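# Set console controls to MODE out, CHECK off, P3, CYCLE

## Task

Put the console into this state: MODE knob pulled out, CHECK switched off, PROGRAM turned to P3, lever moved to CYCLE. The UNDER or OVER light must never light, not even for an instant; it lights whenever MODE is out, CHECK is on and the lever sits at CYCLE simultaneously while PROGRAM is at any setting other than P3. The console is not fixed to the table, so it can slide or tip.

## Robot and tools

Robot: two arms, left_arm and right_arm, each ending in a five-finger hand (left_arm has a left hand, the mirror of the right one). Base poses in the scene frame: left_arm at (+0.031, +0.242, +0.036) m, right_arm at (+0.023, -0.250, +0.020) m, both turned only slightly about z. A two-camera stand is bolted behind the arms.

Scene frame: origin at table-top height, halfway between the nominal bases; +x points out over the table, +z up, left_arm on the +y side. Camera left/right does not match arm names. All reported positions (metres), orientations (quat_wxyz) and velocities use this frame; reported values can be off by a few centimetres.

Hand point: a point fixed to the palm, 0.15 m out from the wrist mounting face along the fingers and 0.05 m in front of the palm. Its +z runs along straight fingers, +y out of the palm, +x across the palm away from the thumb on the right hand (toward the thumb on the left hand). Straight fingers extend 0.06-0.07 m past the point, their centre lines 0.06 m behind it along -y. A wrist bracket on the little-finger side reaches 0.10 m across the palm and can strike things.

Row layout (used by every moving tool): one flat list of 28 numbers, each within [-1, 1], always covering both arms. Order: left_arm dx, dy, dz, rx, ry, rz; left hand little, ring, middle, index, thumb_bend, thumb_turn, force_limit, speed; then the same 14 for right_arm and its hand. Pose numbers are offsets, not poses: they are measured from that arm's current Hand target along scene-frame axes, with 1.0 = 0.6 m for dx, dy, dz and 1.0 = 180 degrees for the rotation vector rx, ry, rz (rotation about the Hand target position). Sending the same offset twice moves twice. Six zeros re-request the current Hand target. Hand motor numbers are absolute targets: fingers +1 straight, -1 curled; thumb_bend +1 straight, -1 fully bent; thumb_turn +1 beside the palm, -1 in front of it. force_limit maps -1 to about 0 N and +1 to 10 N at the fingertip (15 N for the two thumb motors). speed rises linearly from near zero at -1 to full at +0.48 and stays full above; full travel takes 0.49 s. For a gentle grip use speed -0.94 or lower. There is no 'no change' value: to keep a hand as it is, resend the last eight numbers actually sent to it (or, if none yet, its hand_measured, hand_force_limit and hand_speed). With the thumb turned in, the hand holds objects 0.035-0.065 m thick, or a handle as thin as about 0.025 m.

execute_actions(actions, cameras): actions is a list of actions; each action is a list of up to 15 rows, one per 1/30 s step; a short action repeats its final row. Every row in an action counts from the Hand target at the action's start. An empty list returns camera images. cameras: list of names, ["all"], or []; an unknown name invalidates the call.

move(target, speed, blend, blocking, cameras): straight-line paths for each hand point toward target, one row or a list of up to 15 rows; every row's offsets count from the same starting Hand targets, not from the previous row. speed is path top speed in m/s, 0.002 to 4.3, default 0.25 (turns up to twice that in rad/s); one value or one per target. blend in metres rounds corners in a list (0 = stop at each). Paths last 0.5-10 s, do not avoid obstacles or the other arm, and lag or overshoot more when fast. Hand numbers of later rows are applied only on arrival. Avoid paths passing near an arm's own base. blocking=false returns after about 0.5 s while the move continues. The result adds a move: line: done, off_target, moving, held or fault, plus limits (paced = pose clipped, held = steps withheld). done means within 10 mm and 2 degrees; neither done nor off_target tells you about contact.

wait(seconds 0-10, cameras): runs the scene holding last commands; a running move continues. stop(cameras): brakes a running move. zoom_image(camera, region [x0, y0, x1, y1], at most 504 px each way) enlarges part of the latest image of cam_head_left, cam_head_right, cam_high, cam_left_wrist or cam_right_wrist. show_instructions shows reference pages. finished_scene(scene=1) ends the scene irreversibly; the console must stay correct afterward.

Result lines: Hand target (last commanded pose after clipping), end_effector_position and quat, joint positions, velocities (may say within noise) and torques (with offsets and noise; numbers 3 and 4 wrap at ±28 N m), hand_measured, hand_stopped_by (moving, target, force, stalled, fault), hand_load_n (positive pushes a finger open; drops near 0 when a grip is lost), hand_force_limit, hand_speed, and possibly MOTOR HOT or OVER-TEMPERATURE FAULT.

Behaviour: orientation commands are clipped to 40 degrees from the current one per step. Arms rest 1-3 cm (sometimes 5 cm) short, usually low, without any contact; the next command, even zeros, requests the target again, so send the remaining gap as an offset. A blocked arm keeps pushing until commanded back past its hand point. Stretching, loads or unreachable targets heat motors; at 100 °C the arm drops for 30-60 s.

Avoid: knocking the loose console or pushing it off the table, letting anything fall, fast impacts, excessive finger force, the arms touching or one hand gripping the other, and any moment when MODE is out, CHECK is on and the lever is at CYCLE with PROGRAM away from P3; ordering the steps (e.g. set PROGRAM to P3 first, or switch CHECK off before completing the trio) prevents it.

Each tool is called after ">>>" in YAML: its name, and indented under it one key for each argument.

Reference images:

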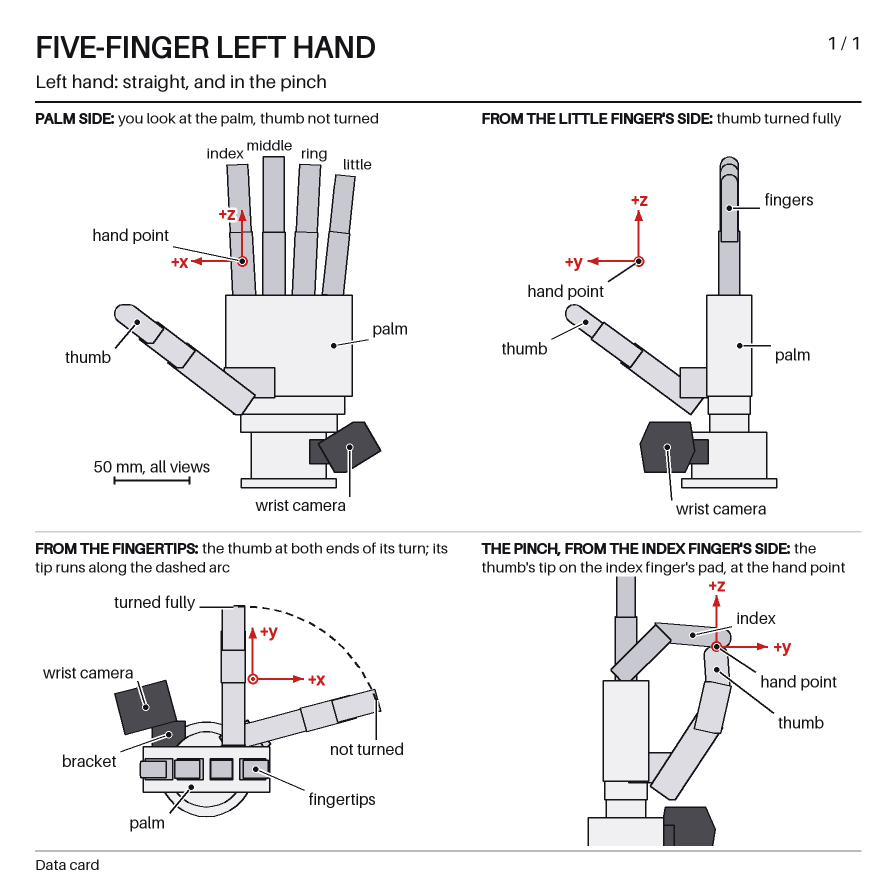

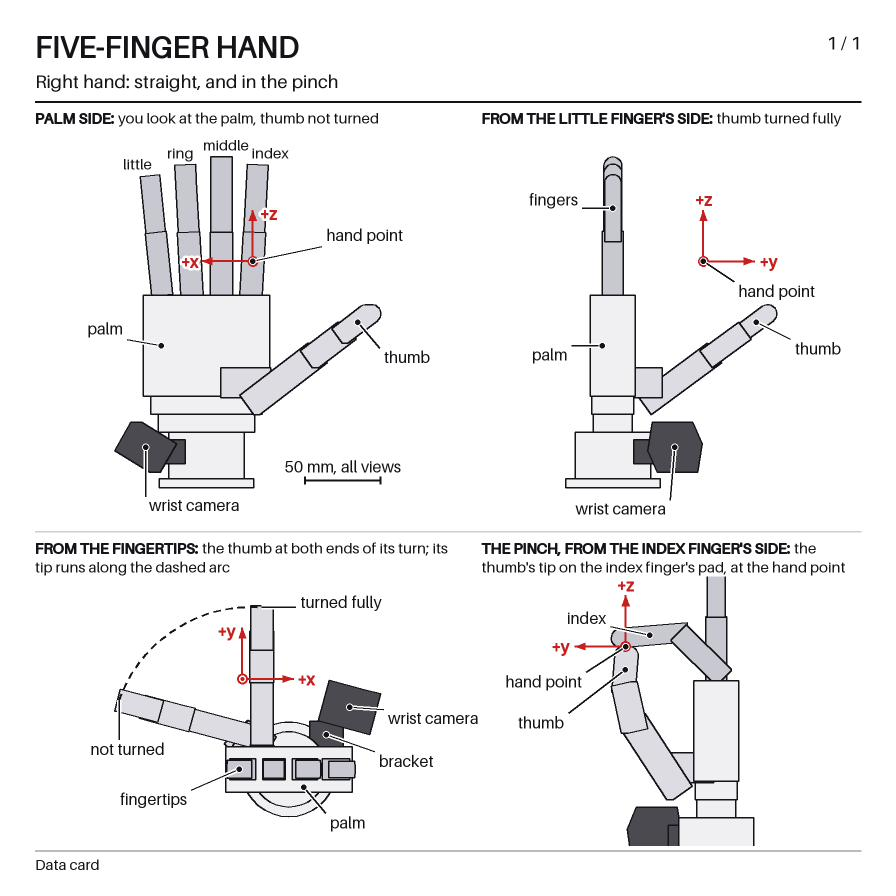

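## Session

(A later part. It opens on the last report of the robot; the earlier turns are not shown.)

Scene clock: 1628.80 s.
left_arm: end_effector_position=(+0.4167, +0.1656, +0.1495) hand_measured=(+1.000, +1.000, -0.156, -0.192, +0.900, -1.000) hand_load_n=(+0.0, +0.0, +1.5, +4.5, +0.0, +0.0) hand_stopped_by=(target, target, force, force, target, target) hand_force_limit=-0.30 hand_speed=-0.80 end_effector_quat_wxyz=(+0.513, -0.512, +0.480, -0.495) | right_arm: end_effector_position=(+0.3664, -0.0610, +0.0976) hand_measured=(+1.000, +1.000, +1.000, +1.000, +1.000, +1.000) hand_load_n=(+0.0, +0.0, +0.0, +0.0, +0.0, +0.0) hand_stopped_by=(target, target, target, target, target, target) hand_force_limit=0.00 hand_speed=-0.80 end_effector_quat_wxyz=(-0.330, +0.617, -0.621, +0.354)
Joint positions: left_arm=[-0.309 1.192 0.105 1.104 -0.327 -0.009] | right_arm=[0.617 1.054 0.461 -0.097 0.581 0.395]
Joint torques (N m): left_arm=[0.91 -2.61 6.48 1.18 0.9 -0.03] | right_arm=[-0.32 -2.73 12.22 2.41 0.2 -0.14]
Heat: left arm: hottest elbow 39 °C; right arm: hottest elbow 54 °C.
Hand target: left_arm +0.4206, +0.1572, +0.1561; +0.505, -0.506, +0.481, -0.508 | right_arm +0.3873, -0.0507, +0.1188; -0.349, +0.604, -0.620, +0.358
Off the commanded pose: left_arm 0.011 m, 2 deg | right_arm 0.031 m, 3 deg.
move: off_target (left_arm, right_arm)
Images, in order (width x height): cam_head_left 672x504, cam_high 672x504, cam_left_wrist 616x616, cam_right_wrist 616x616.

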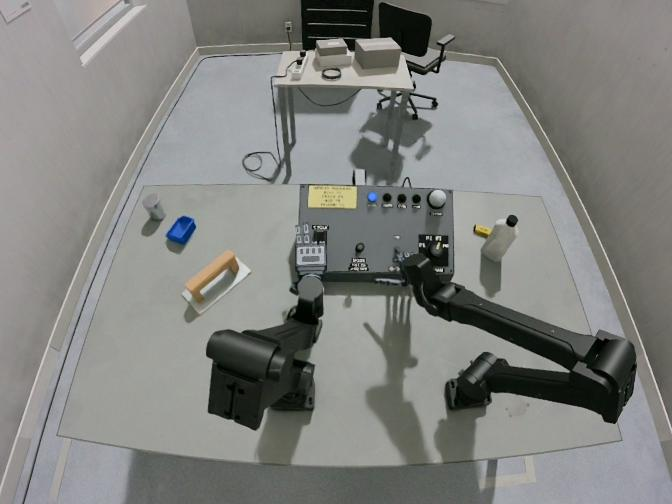

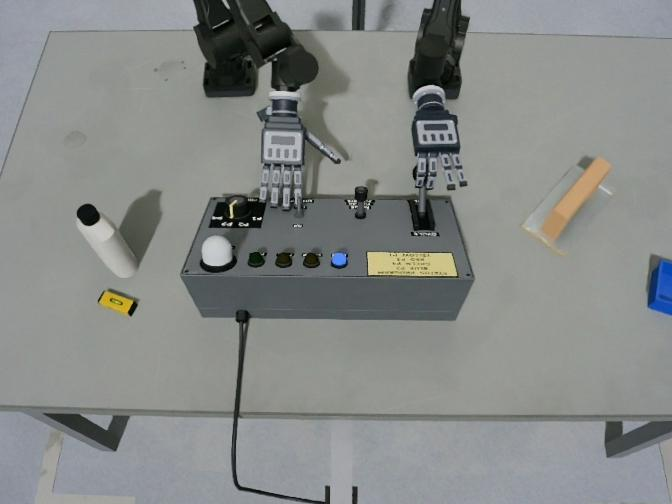

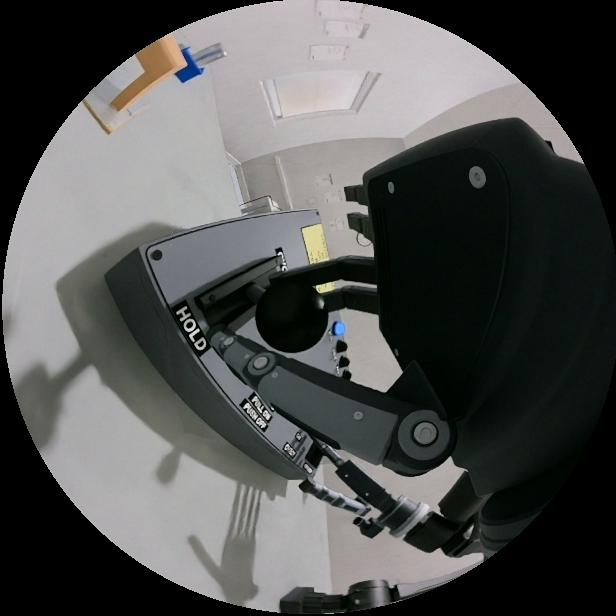

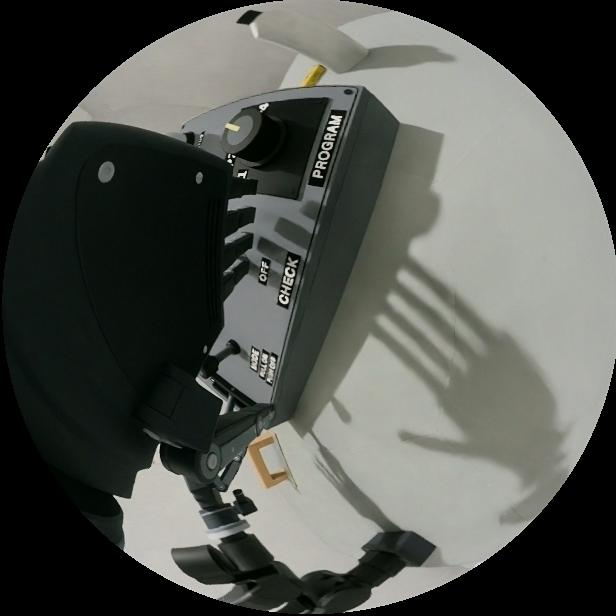

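>>> move:
  target: [0, 0, 0, 0, 0, 0, 1, 1, -0.4, -0.4, 0.9, -1, -0.3, -0.8, 0.018, 0.008, 0.0, 0, 0, 0, 1, 1, 1, 1, 1, 1, 0, -0.8]
  speed: 0.05
  cameras: ["cam_head_left", "cam_high", "cam_left_wrist", "cam_right_wrist"]

>>> zoom_image:
  camera: "cam_high"
  region: [240, 120, 360, 240]

>>> zoom_image:
  camera: "cam_head_left"
  region: [340, 180, 460, 300]

>>> zoom_image:
  camera: "cam_right_wrist"
  region: [200, 180, 340, 320]

Scene clock: 1636.77 s.
left_arm: end_effector_position=(+0.4167, +0.1656, +0.1495) hand_measured=(+1.000, +1.000, -0.156, -0.192, +0.900, -1.000) hand_load_n=(+0.0, +0.0, +1.5, +4.5, +0.0, +0.0) hand_stopped_by=(target, target, force, force, target, target) hand_force_limit=-0.30 hand_speed=-0.80 end_effector_quat_wxyz=(+0.513, -0.512, +0.480, -0.495) | right_arm: end_effector_position=(+0.3704, -0.0595, +0.0966) hand_measured=(+1.000, +1.000, +1.000, +1.000, +1.000, +1.000) hand_load_n=(+0.0, +0.0, +0.0, -2.0, +0.0, -0.5) hand_stopped_by=(target, target, target, target, target, target) hand_force_limit=0.00 hand_speed=-0.80 end_effector_quat_wxyz=(-0.326, +0.620, -0.619, +0.354)
Joint positions: left_arm=[-0.309 1.192 0.105 1.104 -0.327 -0.009] | right_arm=[0.612 1.074 0.474 -0.096 0.577 0.386]
Joint torques (N m): left_arm=[-0.03 -2.43 6.9 1.17 0.81 -0.01] | right_arm=[-0.32 -1.85 12.94 3.1 0.09 -0.12]
Heat: left arm: hottest elbow 39 °C; right arm: hottest elbow 54 °C.
Hand target: left_arm +0.4206, +0.1572, +0.1561; +0.505, -0.506, +0.481, -0.508 | right_arm +0.3981, -0.0459, +0.1188; -0.349, +0.604, -0.620, +0.358
Off the commanded pose: left_arm 0.011 m, 2 deg | right_arm 0.038 m, 3 deg.
move: off_target (left_arm, right_arm)
Images, in order (width x height): cam_head_left 672x504, cam_high 672x504, cam_left_wrist 616x616, cam_right_wrist 616x616.

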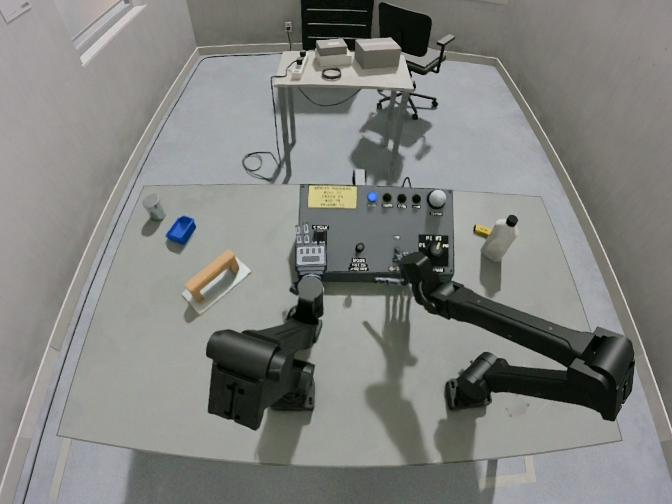

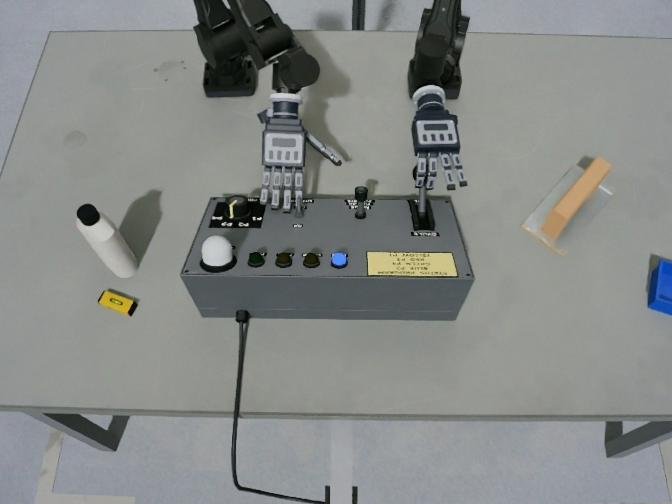

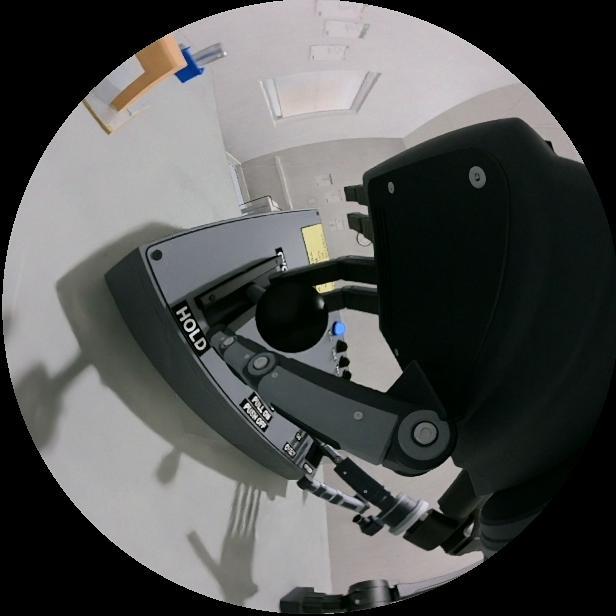

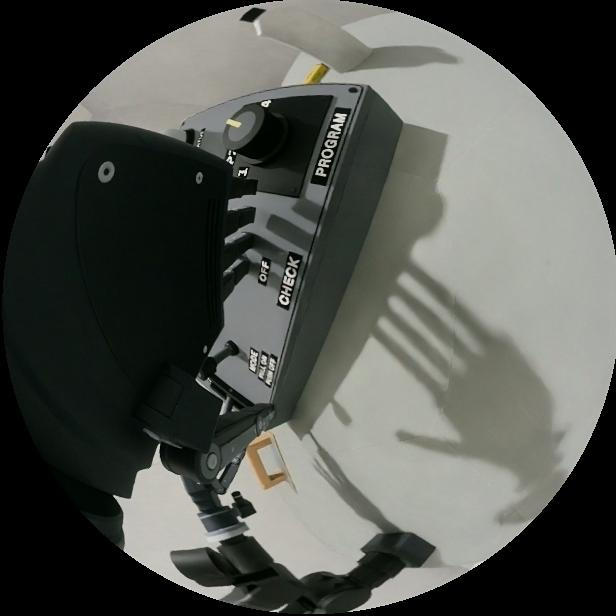

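Scaled by 4.200.

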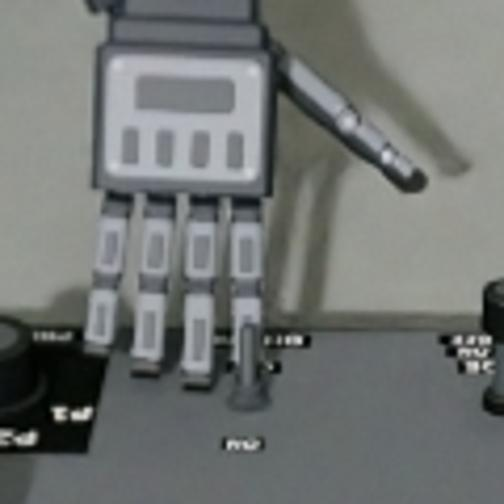

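Scaled by 4.200.

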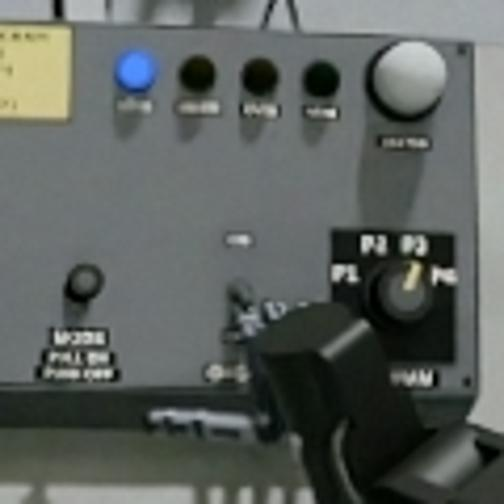

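Scaled by 3.600 from the camera's 616x616 image, which has a finer 880x880 frame.

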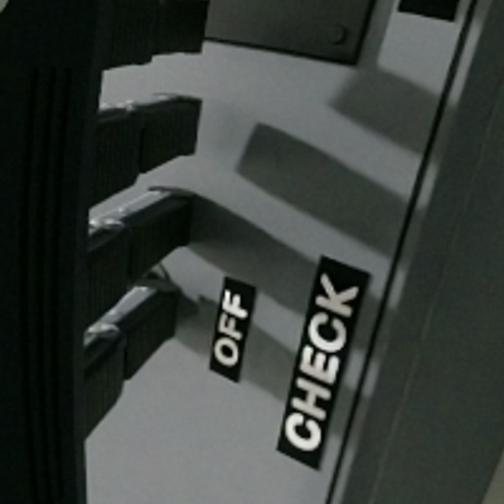

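>>> move:
  target: [0, 0, 0, 0, 0, 0, 1, 1, -0.4, -0.4, 0.9, -1, -0.3, -0.8, 0.022, 0.002, 0.012, 0, 0, 0, 1, 1, 1, 1, 1, 1, 0, -0.8]
  speed: 0.05
  cameras: ["cam_head_left", "cam_high"]

>>> zoom_image:
  camera: "cam_high"
  region: [180, 120, 360, 300]

>>> zoom_image:
  camera: "cam_head_left"
  region: [340, 180, 460, 300]

Scene clock: 1643.67 s.
left_arm: end_effector_position=(+0.4167, +0.1656, +0.1495) hand_measured=(+1.000, +1.000, -0.156, -0.192, +0.900, -1.000) hand_load_n=(+0.0, +0.0, +1.5, +4.5, +0.0, +0.0) hand_stopped_by=(target, target, force, force, target, target) hand_force_limit=-0.30 hand_speed=-0.80 end_effector_quat_wxyz=(+0.513, -0.512, +0.480, -0.495) | right_arm: end_effector_position=(+0.3717, -0.0602, +0.0974) hand_measured=(+1.000, +1.000, +1.000, +1.000, +1.000, +1.000) hand_load_n=(+0.0, +0.0, +0.5, -8.5, +0.0, -0.5) hand_stopped_by=(target, target, target, target, target, target) hand_force_limit=0.00 hand_speed=-0.80 end_effector_quat_wxyz=(-0.324, +0.629, -0.611, +0.355)
Joint positions: left_arm=[-0.309 1.192 0.105 1.104 -0.327 -0.009] | right_arm=[0.605 1.074 0.479 -0.096 0.564 0.357]
Joint torques (N m): left_arm=[-0.21 -3.49 6.63 1.1 0.87 0] | right_arm=[-1.49 -1.32 15.15 2.69 -0.07 -0.01]
Heat: left arm: hottest elbow 39 °C; right arm: hottest elbow 57 °C.
Hand target: left_arm +0.4206, +0.1572, +0.1561; +0.505, -0.506, +0.481, -0.508 | right_arm +0.4112, -0.0448, +0.1258; -0.349, +0.604, -0.620, +0.358
Off the commanded pose: left_arm 0.011 m, 2 deg | right_arm 0.051 m, 4 deg.
move: off_target (left_arm, right_arm)
Images, in order (width x height): cam_head_left 672x504, cam_high 672x504.

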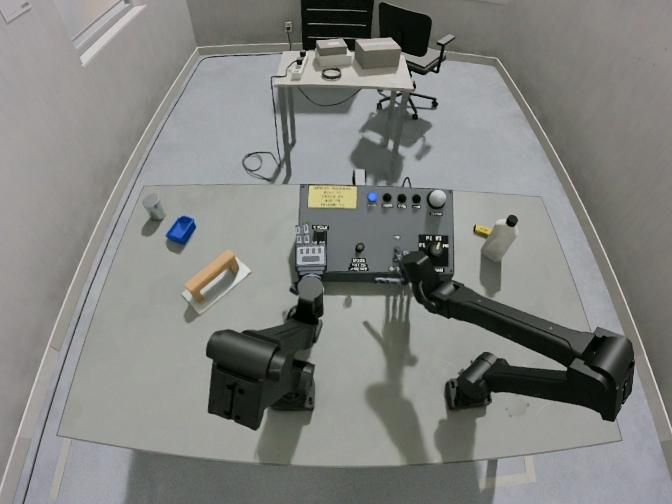

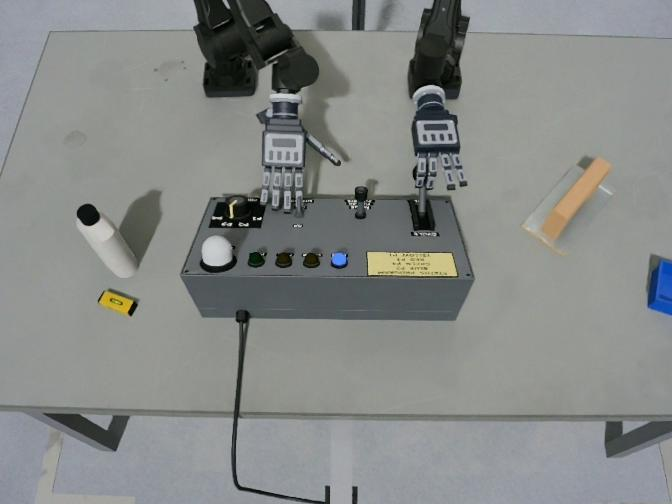

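Scaled by 2.800.

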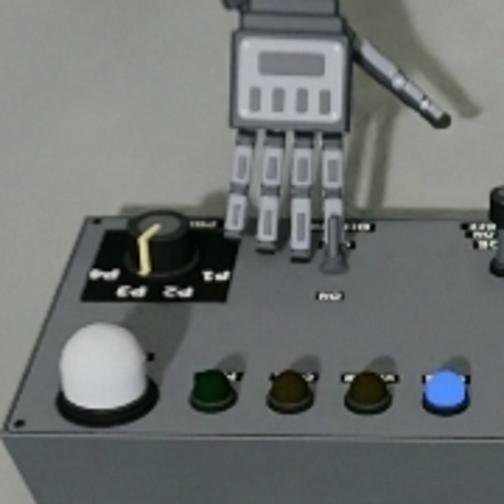

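Scaled by 4.200.

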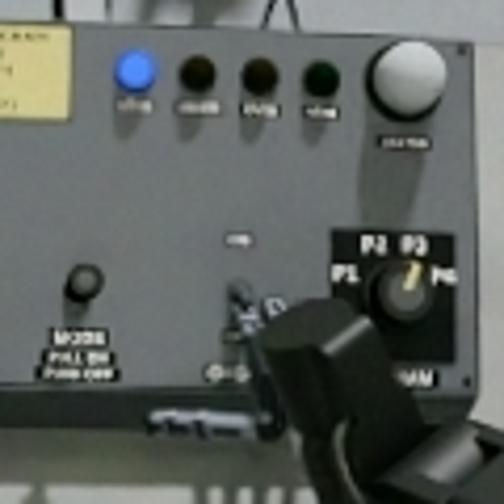

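>>> move:
  target:
    - [0, 0, 0, 0, 0, 0, 1, 1, -0.4, -0.4, 0.9, -1, -0.3, -0.8, -0.077, -0.008, -0.02, 0, 0, 0, 1, 1, 1, 1, 1, 1, 0, -0.8]
    - [0, 0, 0, 0, 0, 0, 1, 1, -0.4, -0.4, 0.9, -1, -0.3, -0.8, -0.077, -0.008, 0.015, 0, 0, 0, 1, 1, 1, 1, 1, 1, 0, -0.8]
  speed: 0.05
  cameras: ["cam_head_left", "cam_high", "cam_right_wrist"]

>>> zoom_image:
  camera: "cam_high"
  region: [240, 120, 360, 240]

>>> zoom_image:
  camera: "cam_head_left"
  region: [340, 180, 460, 300]

>>> zoom_image:
  camera: "cam_right_wrist"
  region: [200, 180, 340, 320]

Scene clock: 1655.23 s.
left_arm: end_effector_position=(+0.4167, +0.1656, +0.1495) hand_measured=(+1.000, +1.000, -0.156, -0.192, +0.900, -1.000) hand_load_n=(+0.0, +0.0, +1.0, +4.5, +0.0, +0.0) hand_stopped_by=(target, target, force, force, target, target) hand_force_limit=-0.30 hand_speed=-0.80 end_effector_quat_wxyz=(+0.513, -0.512, +0.480, -0.495) | right_arm: end_effector_position=(+0.3544, -0.0636, +0.1088) hand_measured=(+1.000, +1.000, +1.000, +1.000, +1.000, +1.000) hand_load_n=(+0.0, +0.0, +0.0, +0.0, +0.0, -0.5) hand_stopped_by=(target, target, target, target, target, target) hand_force_limit=0.00 hand_speed=-0.80 end_effector_quat_wxyz=(-0.326, +0.616, -0.621, +0.359)
Joint positions: left_arm=[-0.309 1.192 0.105 1.104 -0.327 -0.009] | right_arm=[0.647 0.993 0.464 -0.176 0.615 0.413]
Joint torques (N m): left_arm=[0.21 -2.9 6.64 1.24 0.84 -0.02] | right_arm=[1.44 -3.84 12.36 1.24 0.46 0.03]
Heat: left arm: hottest elbow 39 °C; right arm: hottest elbow 60 °C.
Hand target: left_arm +0.4206, +0.1572, +0.1561; +0.505, -0.506, +0.481, -0.508 | right_arm +0.3651, -0.0495, +0.1350; -0.349, +0.604, -0.620, +0.358
Off the commanded pose: left_arm 0.011 m, 2 deg | right_arm 0.031 m, 3 deg.
move: off_target (left_arm, right_arm)
Images, in order (width x height): cam_head_left 672x504, cam_high 672x504, cam_right_wrist 616x616.

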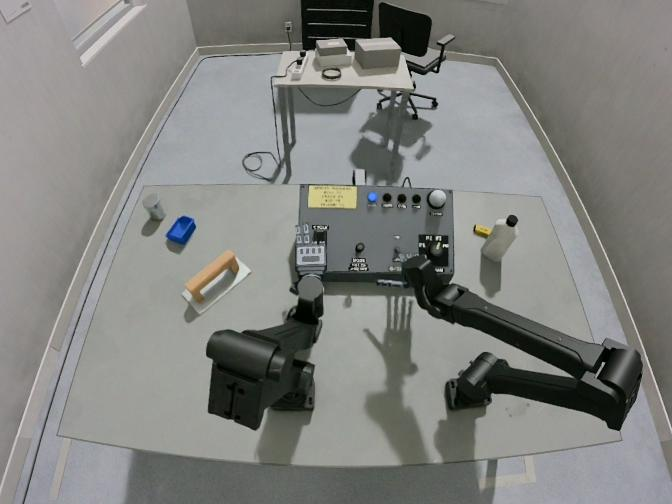

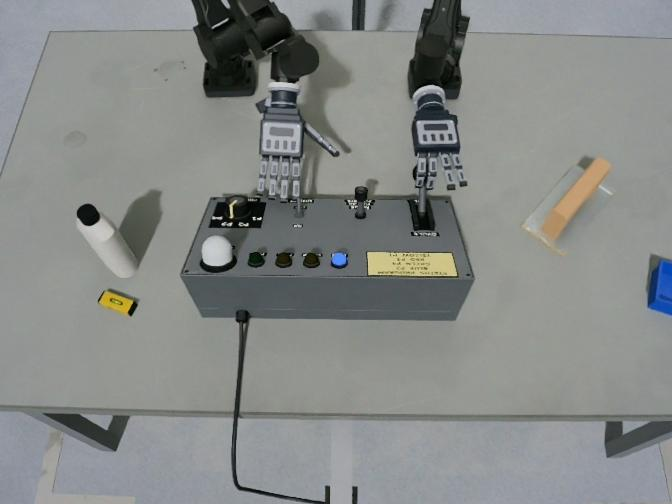

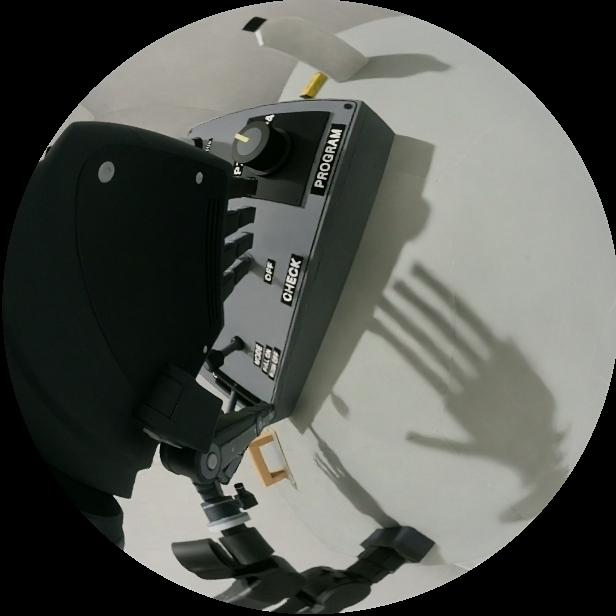

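Scaled by 4.200.

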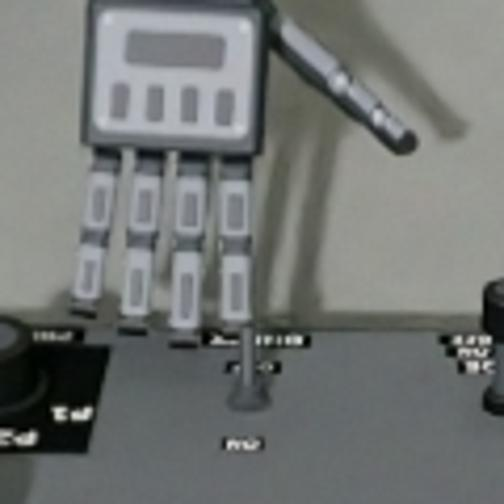

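Scaled by 4.200.

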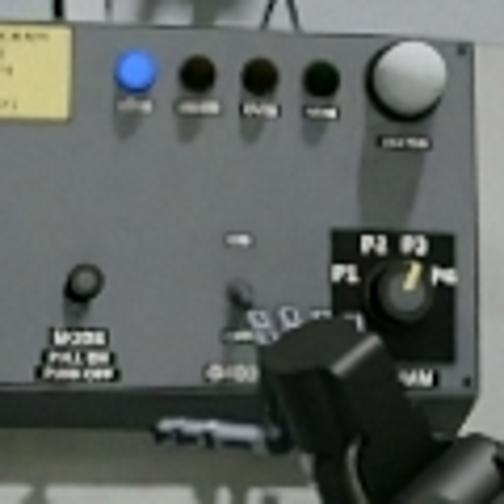

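Scaled by 3.600 from the camera's 616x616 image, which has a finer 880x880 frame.

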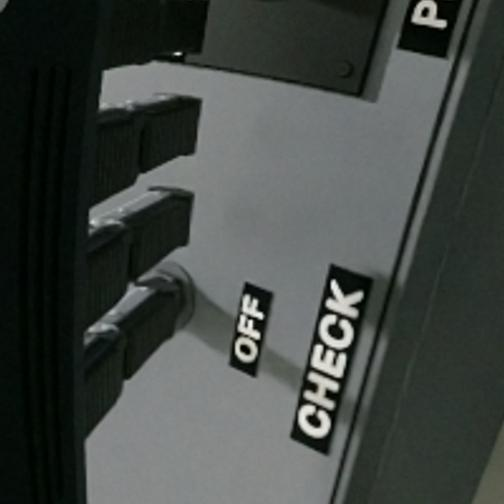

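>>> move:
  target: [0, 0, 0, 0, 0, 0, 1, 1, -0.4, -0.4, 0.9, -1, -0.3, -0.8, 0.03, 0.013, 0.012, 0, 0, 0, 1, 1, 1, 1, 1, 1, 0, -0.8]
  speed: 0.05
  cameras: ["cam_head_left", "cam_high", "cam_right_wrist"]

>>> zoom_image:
  camera: "cam_high"
  region: [240, 120, 360, 240]

>>> zoom_image:
  camera: "cam_head_left"
  region: [340, 180, 460, 300]

>>> zoom_image:
  camera: "cam_right_wrist"
  region: [200, 180, 340, 320]

Scene clock: 1663.97 s.
left_arm: end_effector_position=(+0.4167, +0.1656, +0.1495) hand_measured=(+1.000, +1.000, -0.156, -0.192, +0.900, -1.000) hand_load_n=(+0.0, +0.0, +1.5, +4.5, +0.0, +0.0) hand_stopped_by=(target, target, force, force, target, target) hand_force_limit=-0.30 hand_speed=-0.80 end_effector_quat_wxyz=(+0.513, -0.512, +0.480, -0.495) | right_arm: end_effector_position=(+0.3588, -0.0576, +0.1092) hand_measured=(+1.000, +1.000, +1.000, +1.000, +1.000, +1.000) hand_load_n=(+0.0, +0.0, +0.0, -3.0, +0.0, -0.5) hand_stopped_by=(target, target, target, target, target, target) hand_force_limit=0.00 hand_speed=-0.80 end_effector_quat_wxyz=(-0.323, +0.621, -0.620, +0.354)
Joint positions: left_arm=[-0.309 1.192 0.105 1.104 -0.327 -0.009] | right_arm=[0.647 1.02 0.487 -0.184 0.605 0.413]
Joint torques (N m): left_arm=[0.38 -3.25 6.42 1.26 0.86 0.05] | right_arm=[0.15 -2.96 14.22 1.69 0.33 -0.08]
Heat: left arm: hottest elbow 39 °C; right arm: hottest elbow 61 °C.
Hand target: left_arm +0.4206, +0.1572, +0.1561; +0.505, -0.506, +0.481, -0.508 | right_arm +0.3831, -0.0418, +0.1422; -0.349, +0.604, -0.620, +0.358
Off the commanded pose: left_arm 0.011 m, 2 deg | right_arm 0.044 m, 4 deg.
move: off_target (left_arm, right_arm)
Images, in order (width x height): cam_head_left 672x504, cam_high 672x504, cam_right_wrist 616x616.

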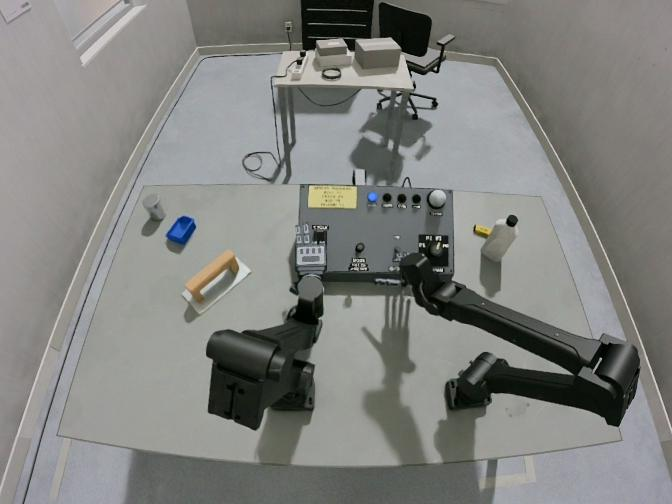

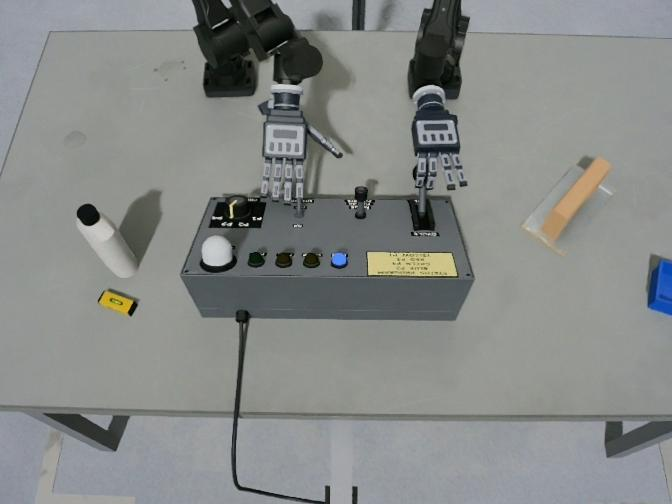

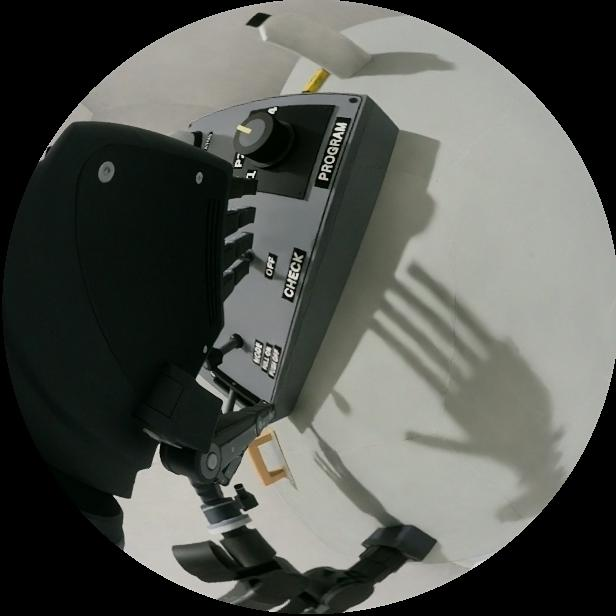

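Scaled by 4.200.

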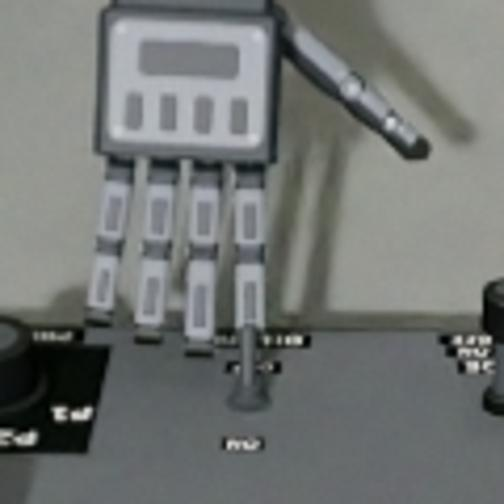

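Scaled by 4.200.

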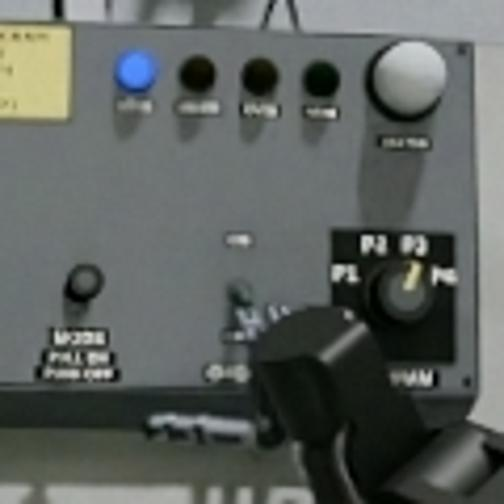

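Scaled by 3.600 from the camera's 616x616 image, which has a finer 880x880 frame.

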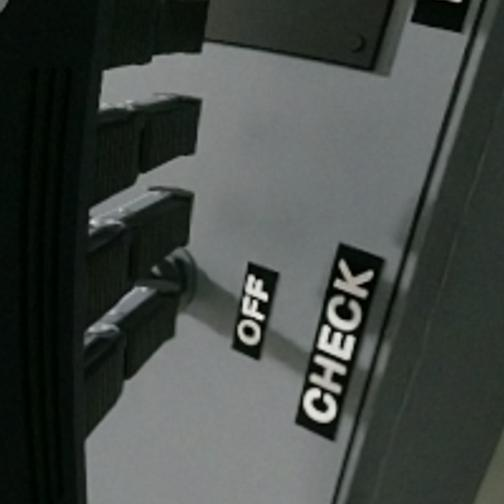

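>>> move:
  target: [0, 0, 0, 0, 0, 0, 1, 1, -0.4, -0.4, 0.9, -1, -0.3, -0.8, 0.02, 0.002, 0.004, 0, 0, 0, 1, 1, 1, 1, 1, 1, 0, -0.8]
  speed: 0.05
  cameras: ["cam_head_left", "cam_high", "cam_right_wrist"]

>>> zoom_image:
  camera: "cam_high"
  region: [240, 120, 360, 240]

>>> zoom_image:
  camera: "cam_head_left"
  region: [340, 180, 460, 300]

Scene clock: 1673.20 s.
left_arm: end_effector_position=(+0.4167, +0.1656, +0.1495) hand_measured=(+1.000, +1.000, -0.156, -0.192, +0.900, -1.000) hand_load_n=(+0.0, +0.0, +1.5, +4.5, +0.0, +0.0) hand_stopped_by=(target, target, force, force, target, target) hand_force_limit=-0.30 hand_speed=-0.80 end_effector_quat_wxyz=(+0.513, -0.512, +0.480, -0.495) | right_arm: end_effector_position=(+0.3642, -0.0556, +0.1069) hand_measured=(+1.000, +1.000, +1.000, +1.000, +1.000, +1.000) hand_load_n=(+0.0, +0.0, +0.0, -3.5, +0.0, -0.5) hand_stopped_by=(target, target, target, target, target, target) hand_force_limit=0.00 hand_speed=-0.80 end_effector_quat_wxyz=(-0.317, +0.629, -0.617, +0.350)
Joint positions: left_arm=[-0.309 1.192 0.105 1.104 -0.327 -0.009] | right_arm=[0.633 1.048 0.506 -0.184 0.585 0.395]
Joint torques (N m): left_arm=[-0.5 -2.02 6.58 1.25 0.86 -0.03] | right_arm=[-0.56 -3.49 14.49 2.29 0.43 -0.04]
Heat: left arm: hottest elbow 39 °C; right arm: hottest elbow 60 °C.
Hand target: left_arm +0.4206, +0.1572, +0.1561; +0.505, -0.506, +0.481, -0.508 | right_arm +0.3951, -0.0405, +0.1445; -0.349, +0.604, -0.620, +0.358
Off the commanded pose: left_arm 0.011 m, 2 deg | right_arm 0.051 m, 5 deg.
move: off_target (left_arm, right_arm)
Images, in order (width x height): cam_head_left 672x504, cam_high 672x504, cam_right_wrist 616x616.

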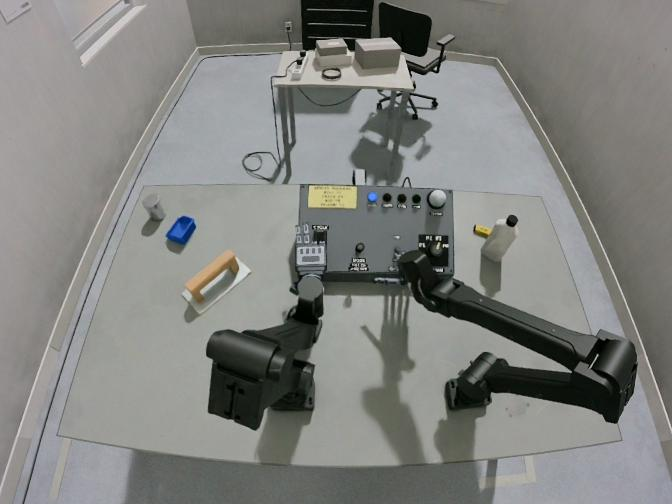

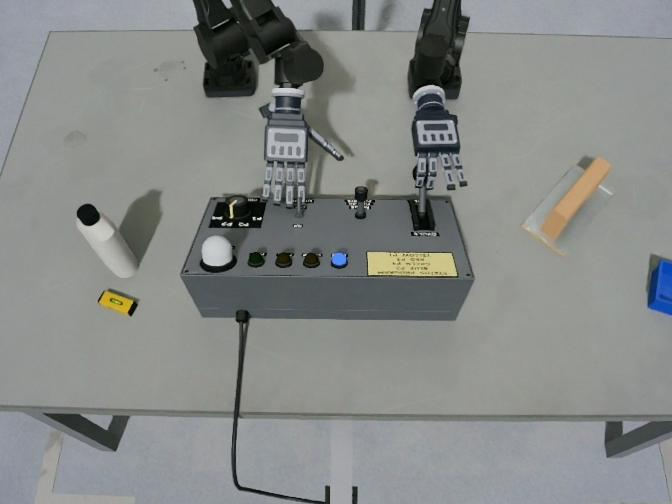

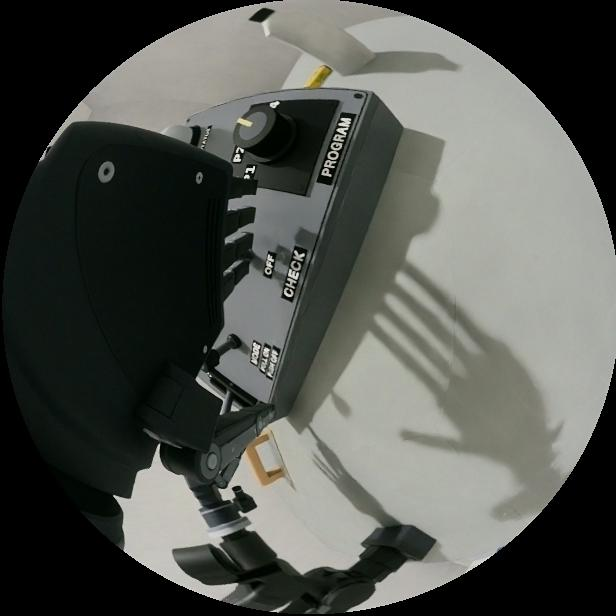

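Scaled by 4.200.

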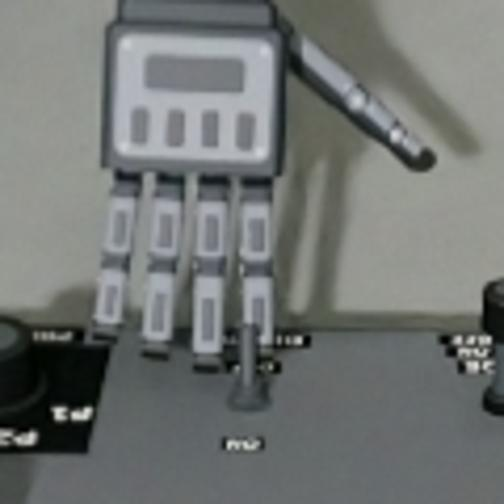

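Scaled by 4.200.

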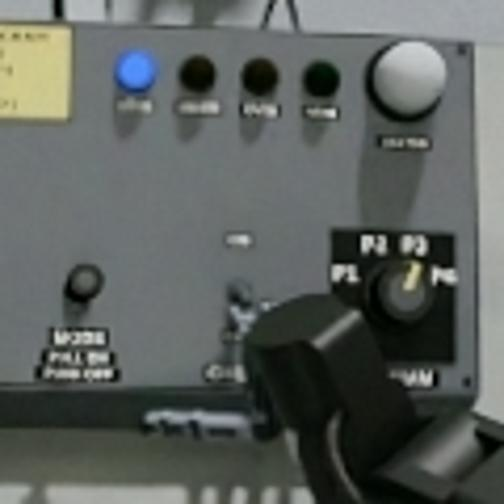

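>>> move:
  target:
    - [0, 0, 0, 0, 0, 0, 1, 1, -0.4, -0.4, 0.9, -1, -0.3, -0.8, -0.0835, -0.016, 0.03, 0, 0, 0, 1, 1, 1, 1, 1, 1, 0, -0.8]
    - [0, 0, 0, 0, 0, 0, 1, 1, -0.4, -0.4, 0.9, -1, -0.3, -0.8, -0.0835, -0.016, 0.09, 0, -0.175, 0, 1, 1, 1, 0, 1, 1, 0, -0.3]
  speed: [0.06, 0.1]
  cameras: ["cam_head_left", "cam_high", "cam_right_wrist", "cam_left_wrist"]

>>> zoom_image:
  camera: "cam_high"
  region: [240, 120, 360, 240]

>>> zoom_image:
  camera: "cam_right_wrist"
  region: [160, 180, 360, 380]

>>> zoom_image:
  camera: "cam_left_wrist"
  region: [220, 400, 400, 560]

Scene clock: 1713.87 s.
left_arm: end_effector_position=(+0.4167, +0.1656, +0.1495) hand_measured=(+1.000, +1.000, -0.156, -0.192, +0.900, -1.000) hand_load_n=(+0.0, +0.0, +1.5, +4.5, +0.0, +0.0) hand_stopped_by=(target, target, force, force, target, target) hand_force_limit=-0.30 hand_speed=-0.80 end_effector_quat_wxyz=(+0.513, -0.512, +0.480, -0.495) | right_arm: end_effector_position=(+0.3463, -0.0541, +0.1979) hand_measured=(+1.000, +1.000, +1.000, +0.000, +1.000, +1.000) hand_load_n=(+0.0, +0.0, +0.0, +0.0, +0.0, -0.5) hand_stopped_by=(target, target, target, target, target, target) hand_force_limit=0.00 hand_speed=-0.30 end_effector_quat_wxyz=(+0.501, -0.484, +0.506, -0.509)
Joint positions: left_arm=[-0.309 1.192 0.105 1.104 -0.327 -0.009] | right_arm=[0.882 0.902 0.227 0.71 0.964 -0.015]
Joint torques (N m): left_arm=[0.21 -1.9 6.75 1.25 0.79 -0.04] | right_arm=[1.73 -0.5 8.05 2.78 0.11 -0.13]
Heat: left arm: hottest elbow 39 °C; right arm: hottest elbow 59 °C.
Hand target: left_arm +0.4206, +0.1572, +0.1561; +0.505, -0.506, +0.481, -0.508 | right_arm +0.3450, -0.0501, +0.1986; +0.504, -0.484, +0.502, -0.509
Off the commanded pose: left_arm 0.011 m, 2 deg | right_arm 0.004 m, 1 deg.
move: off_target (left_arm)
Images, in order (width x height): cam_head_left 672x504, cam_high 672x504, cam_left_wrist 616x616, cam_right_wrist 616x616.

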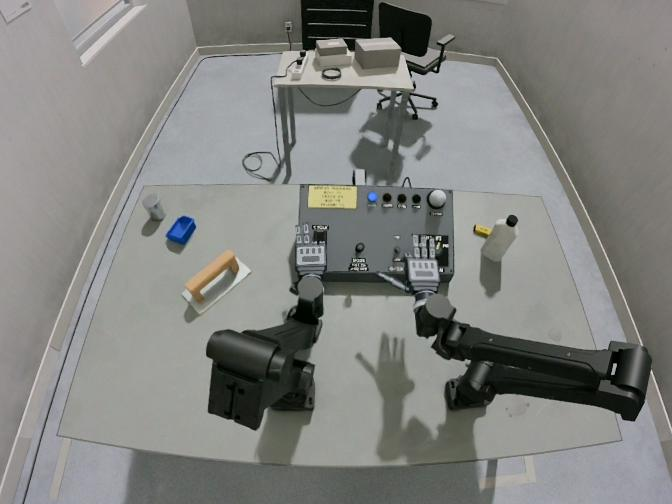

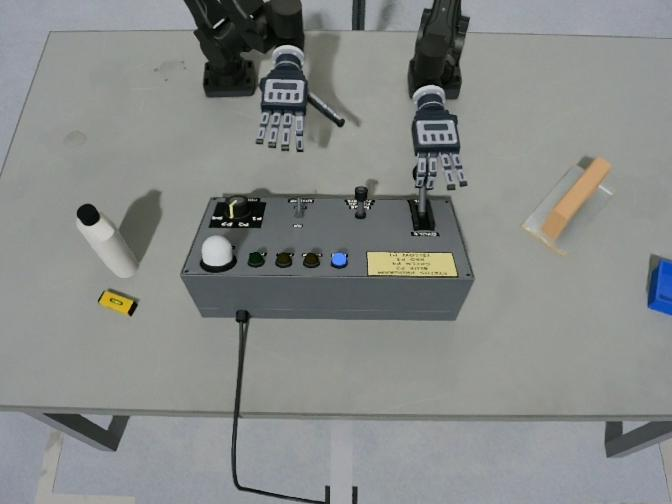

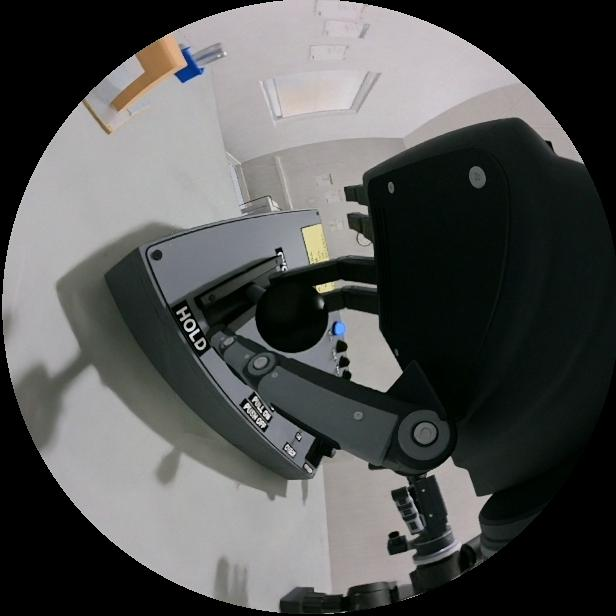

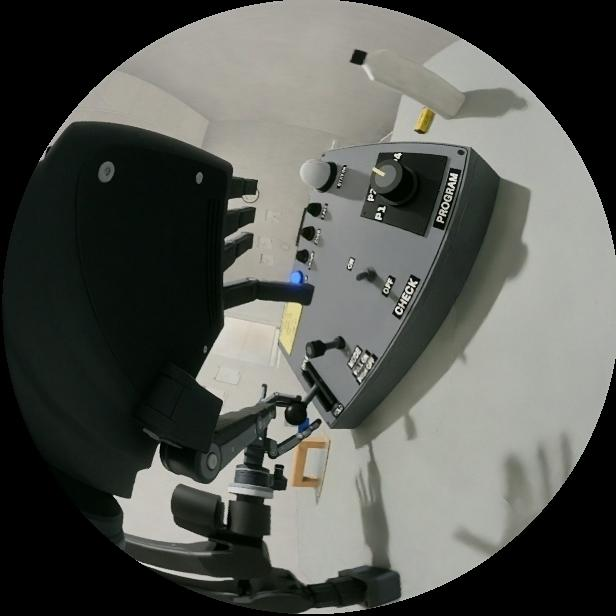

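Scaled by 4.200.

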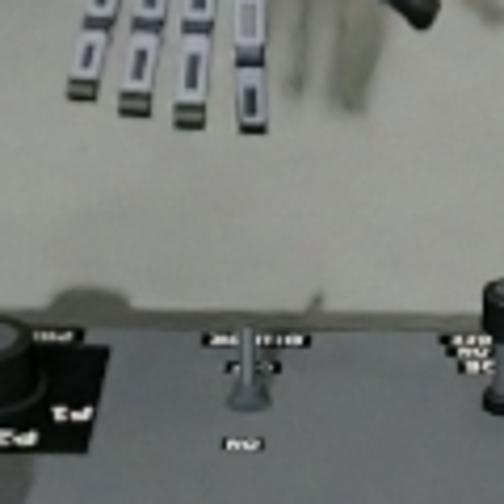

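Scaled by 2.520 from the camera's 616x616 image, which has a finer 880x880 frame.

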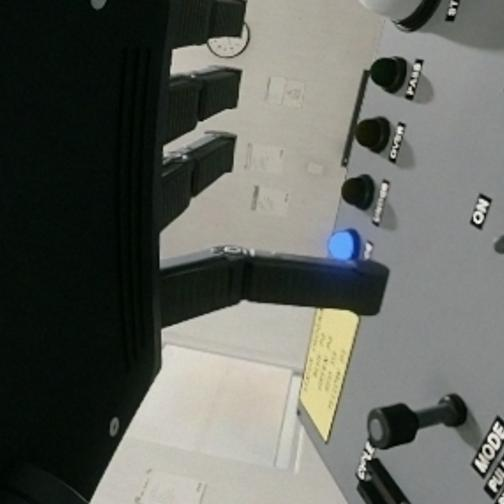

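Scaled by 2.800 from the camera's 616x616 image, which has a finer 880x880 frame.

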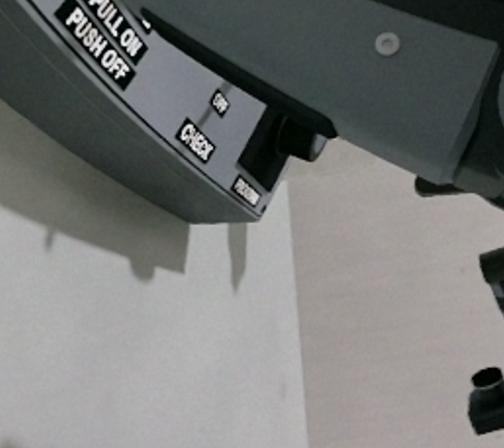

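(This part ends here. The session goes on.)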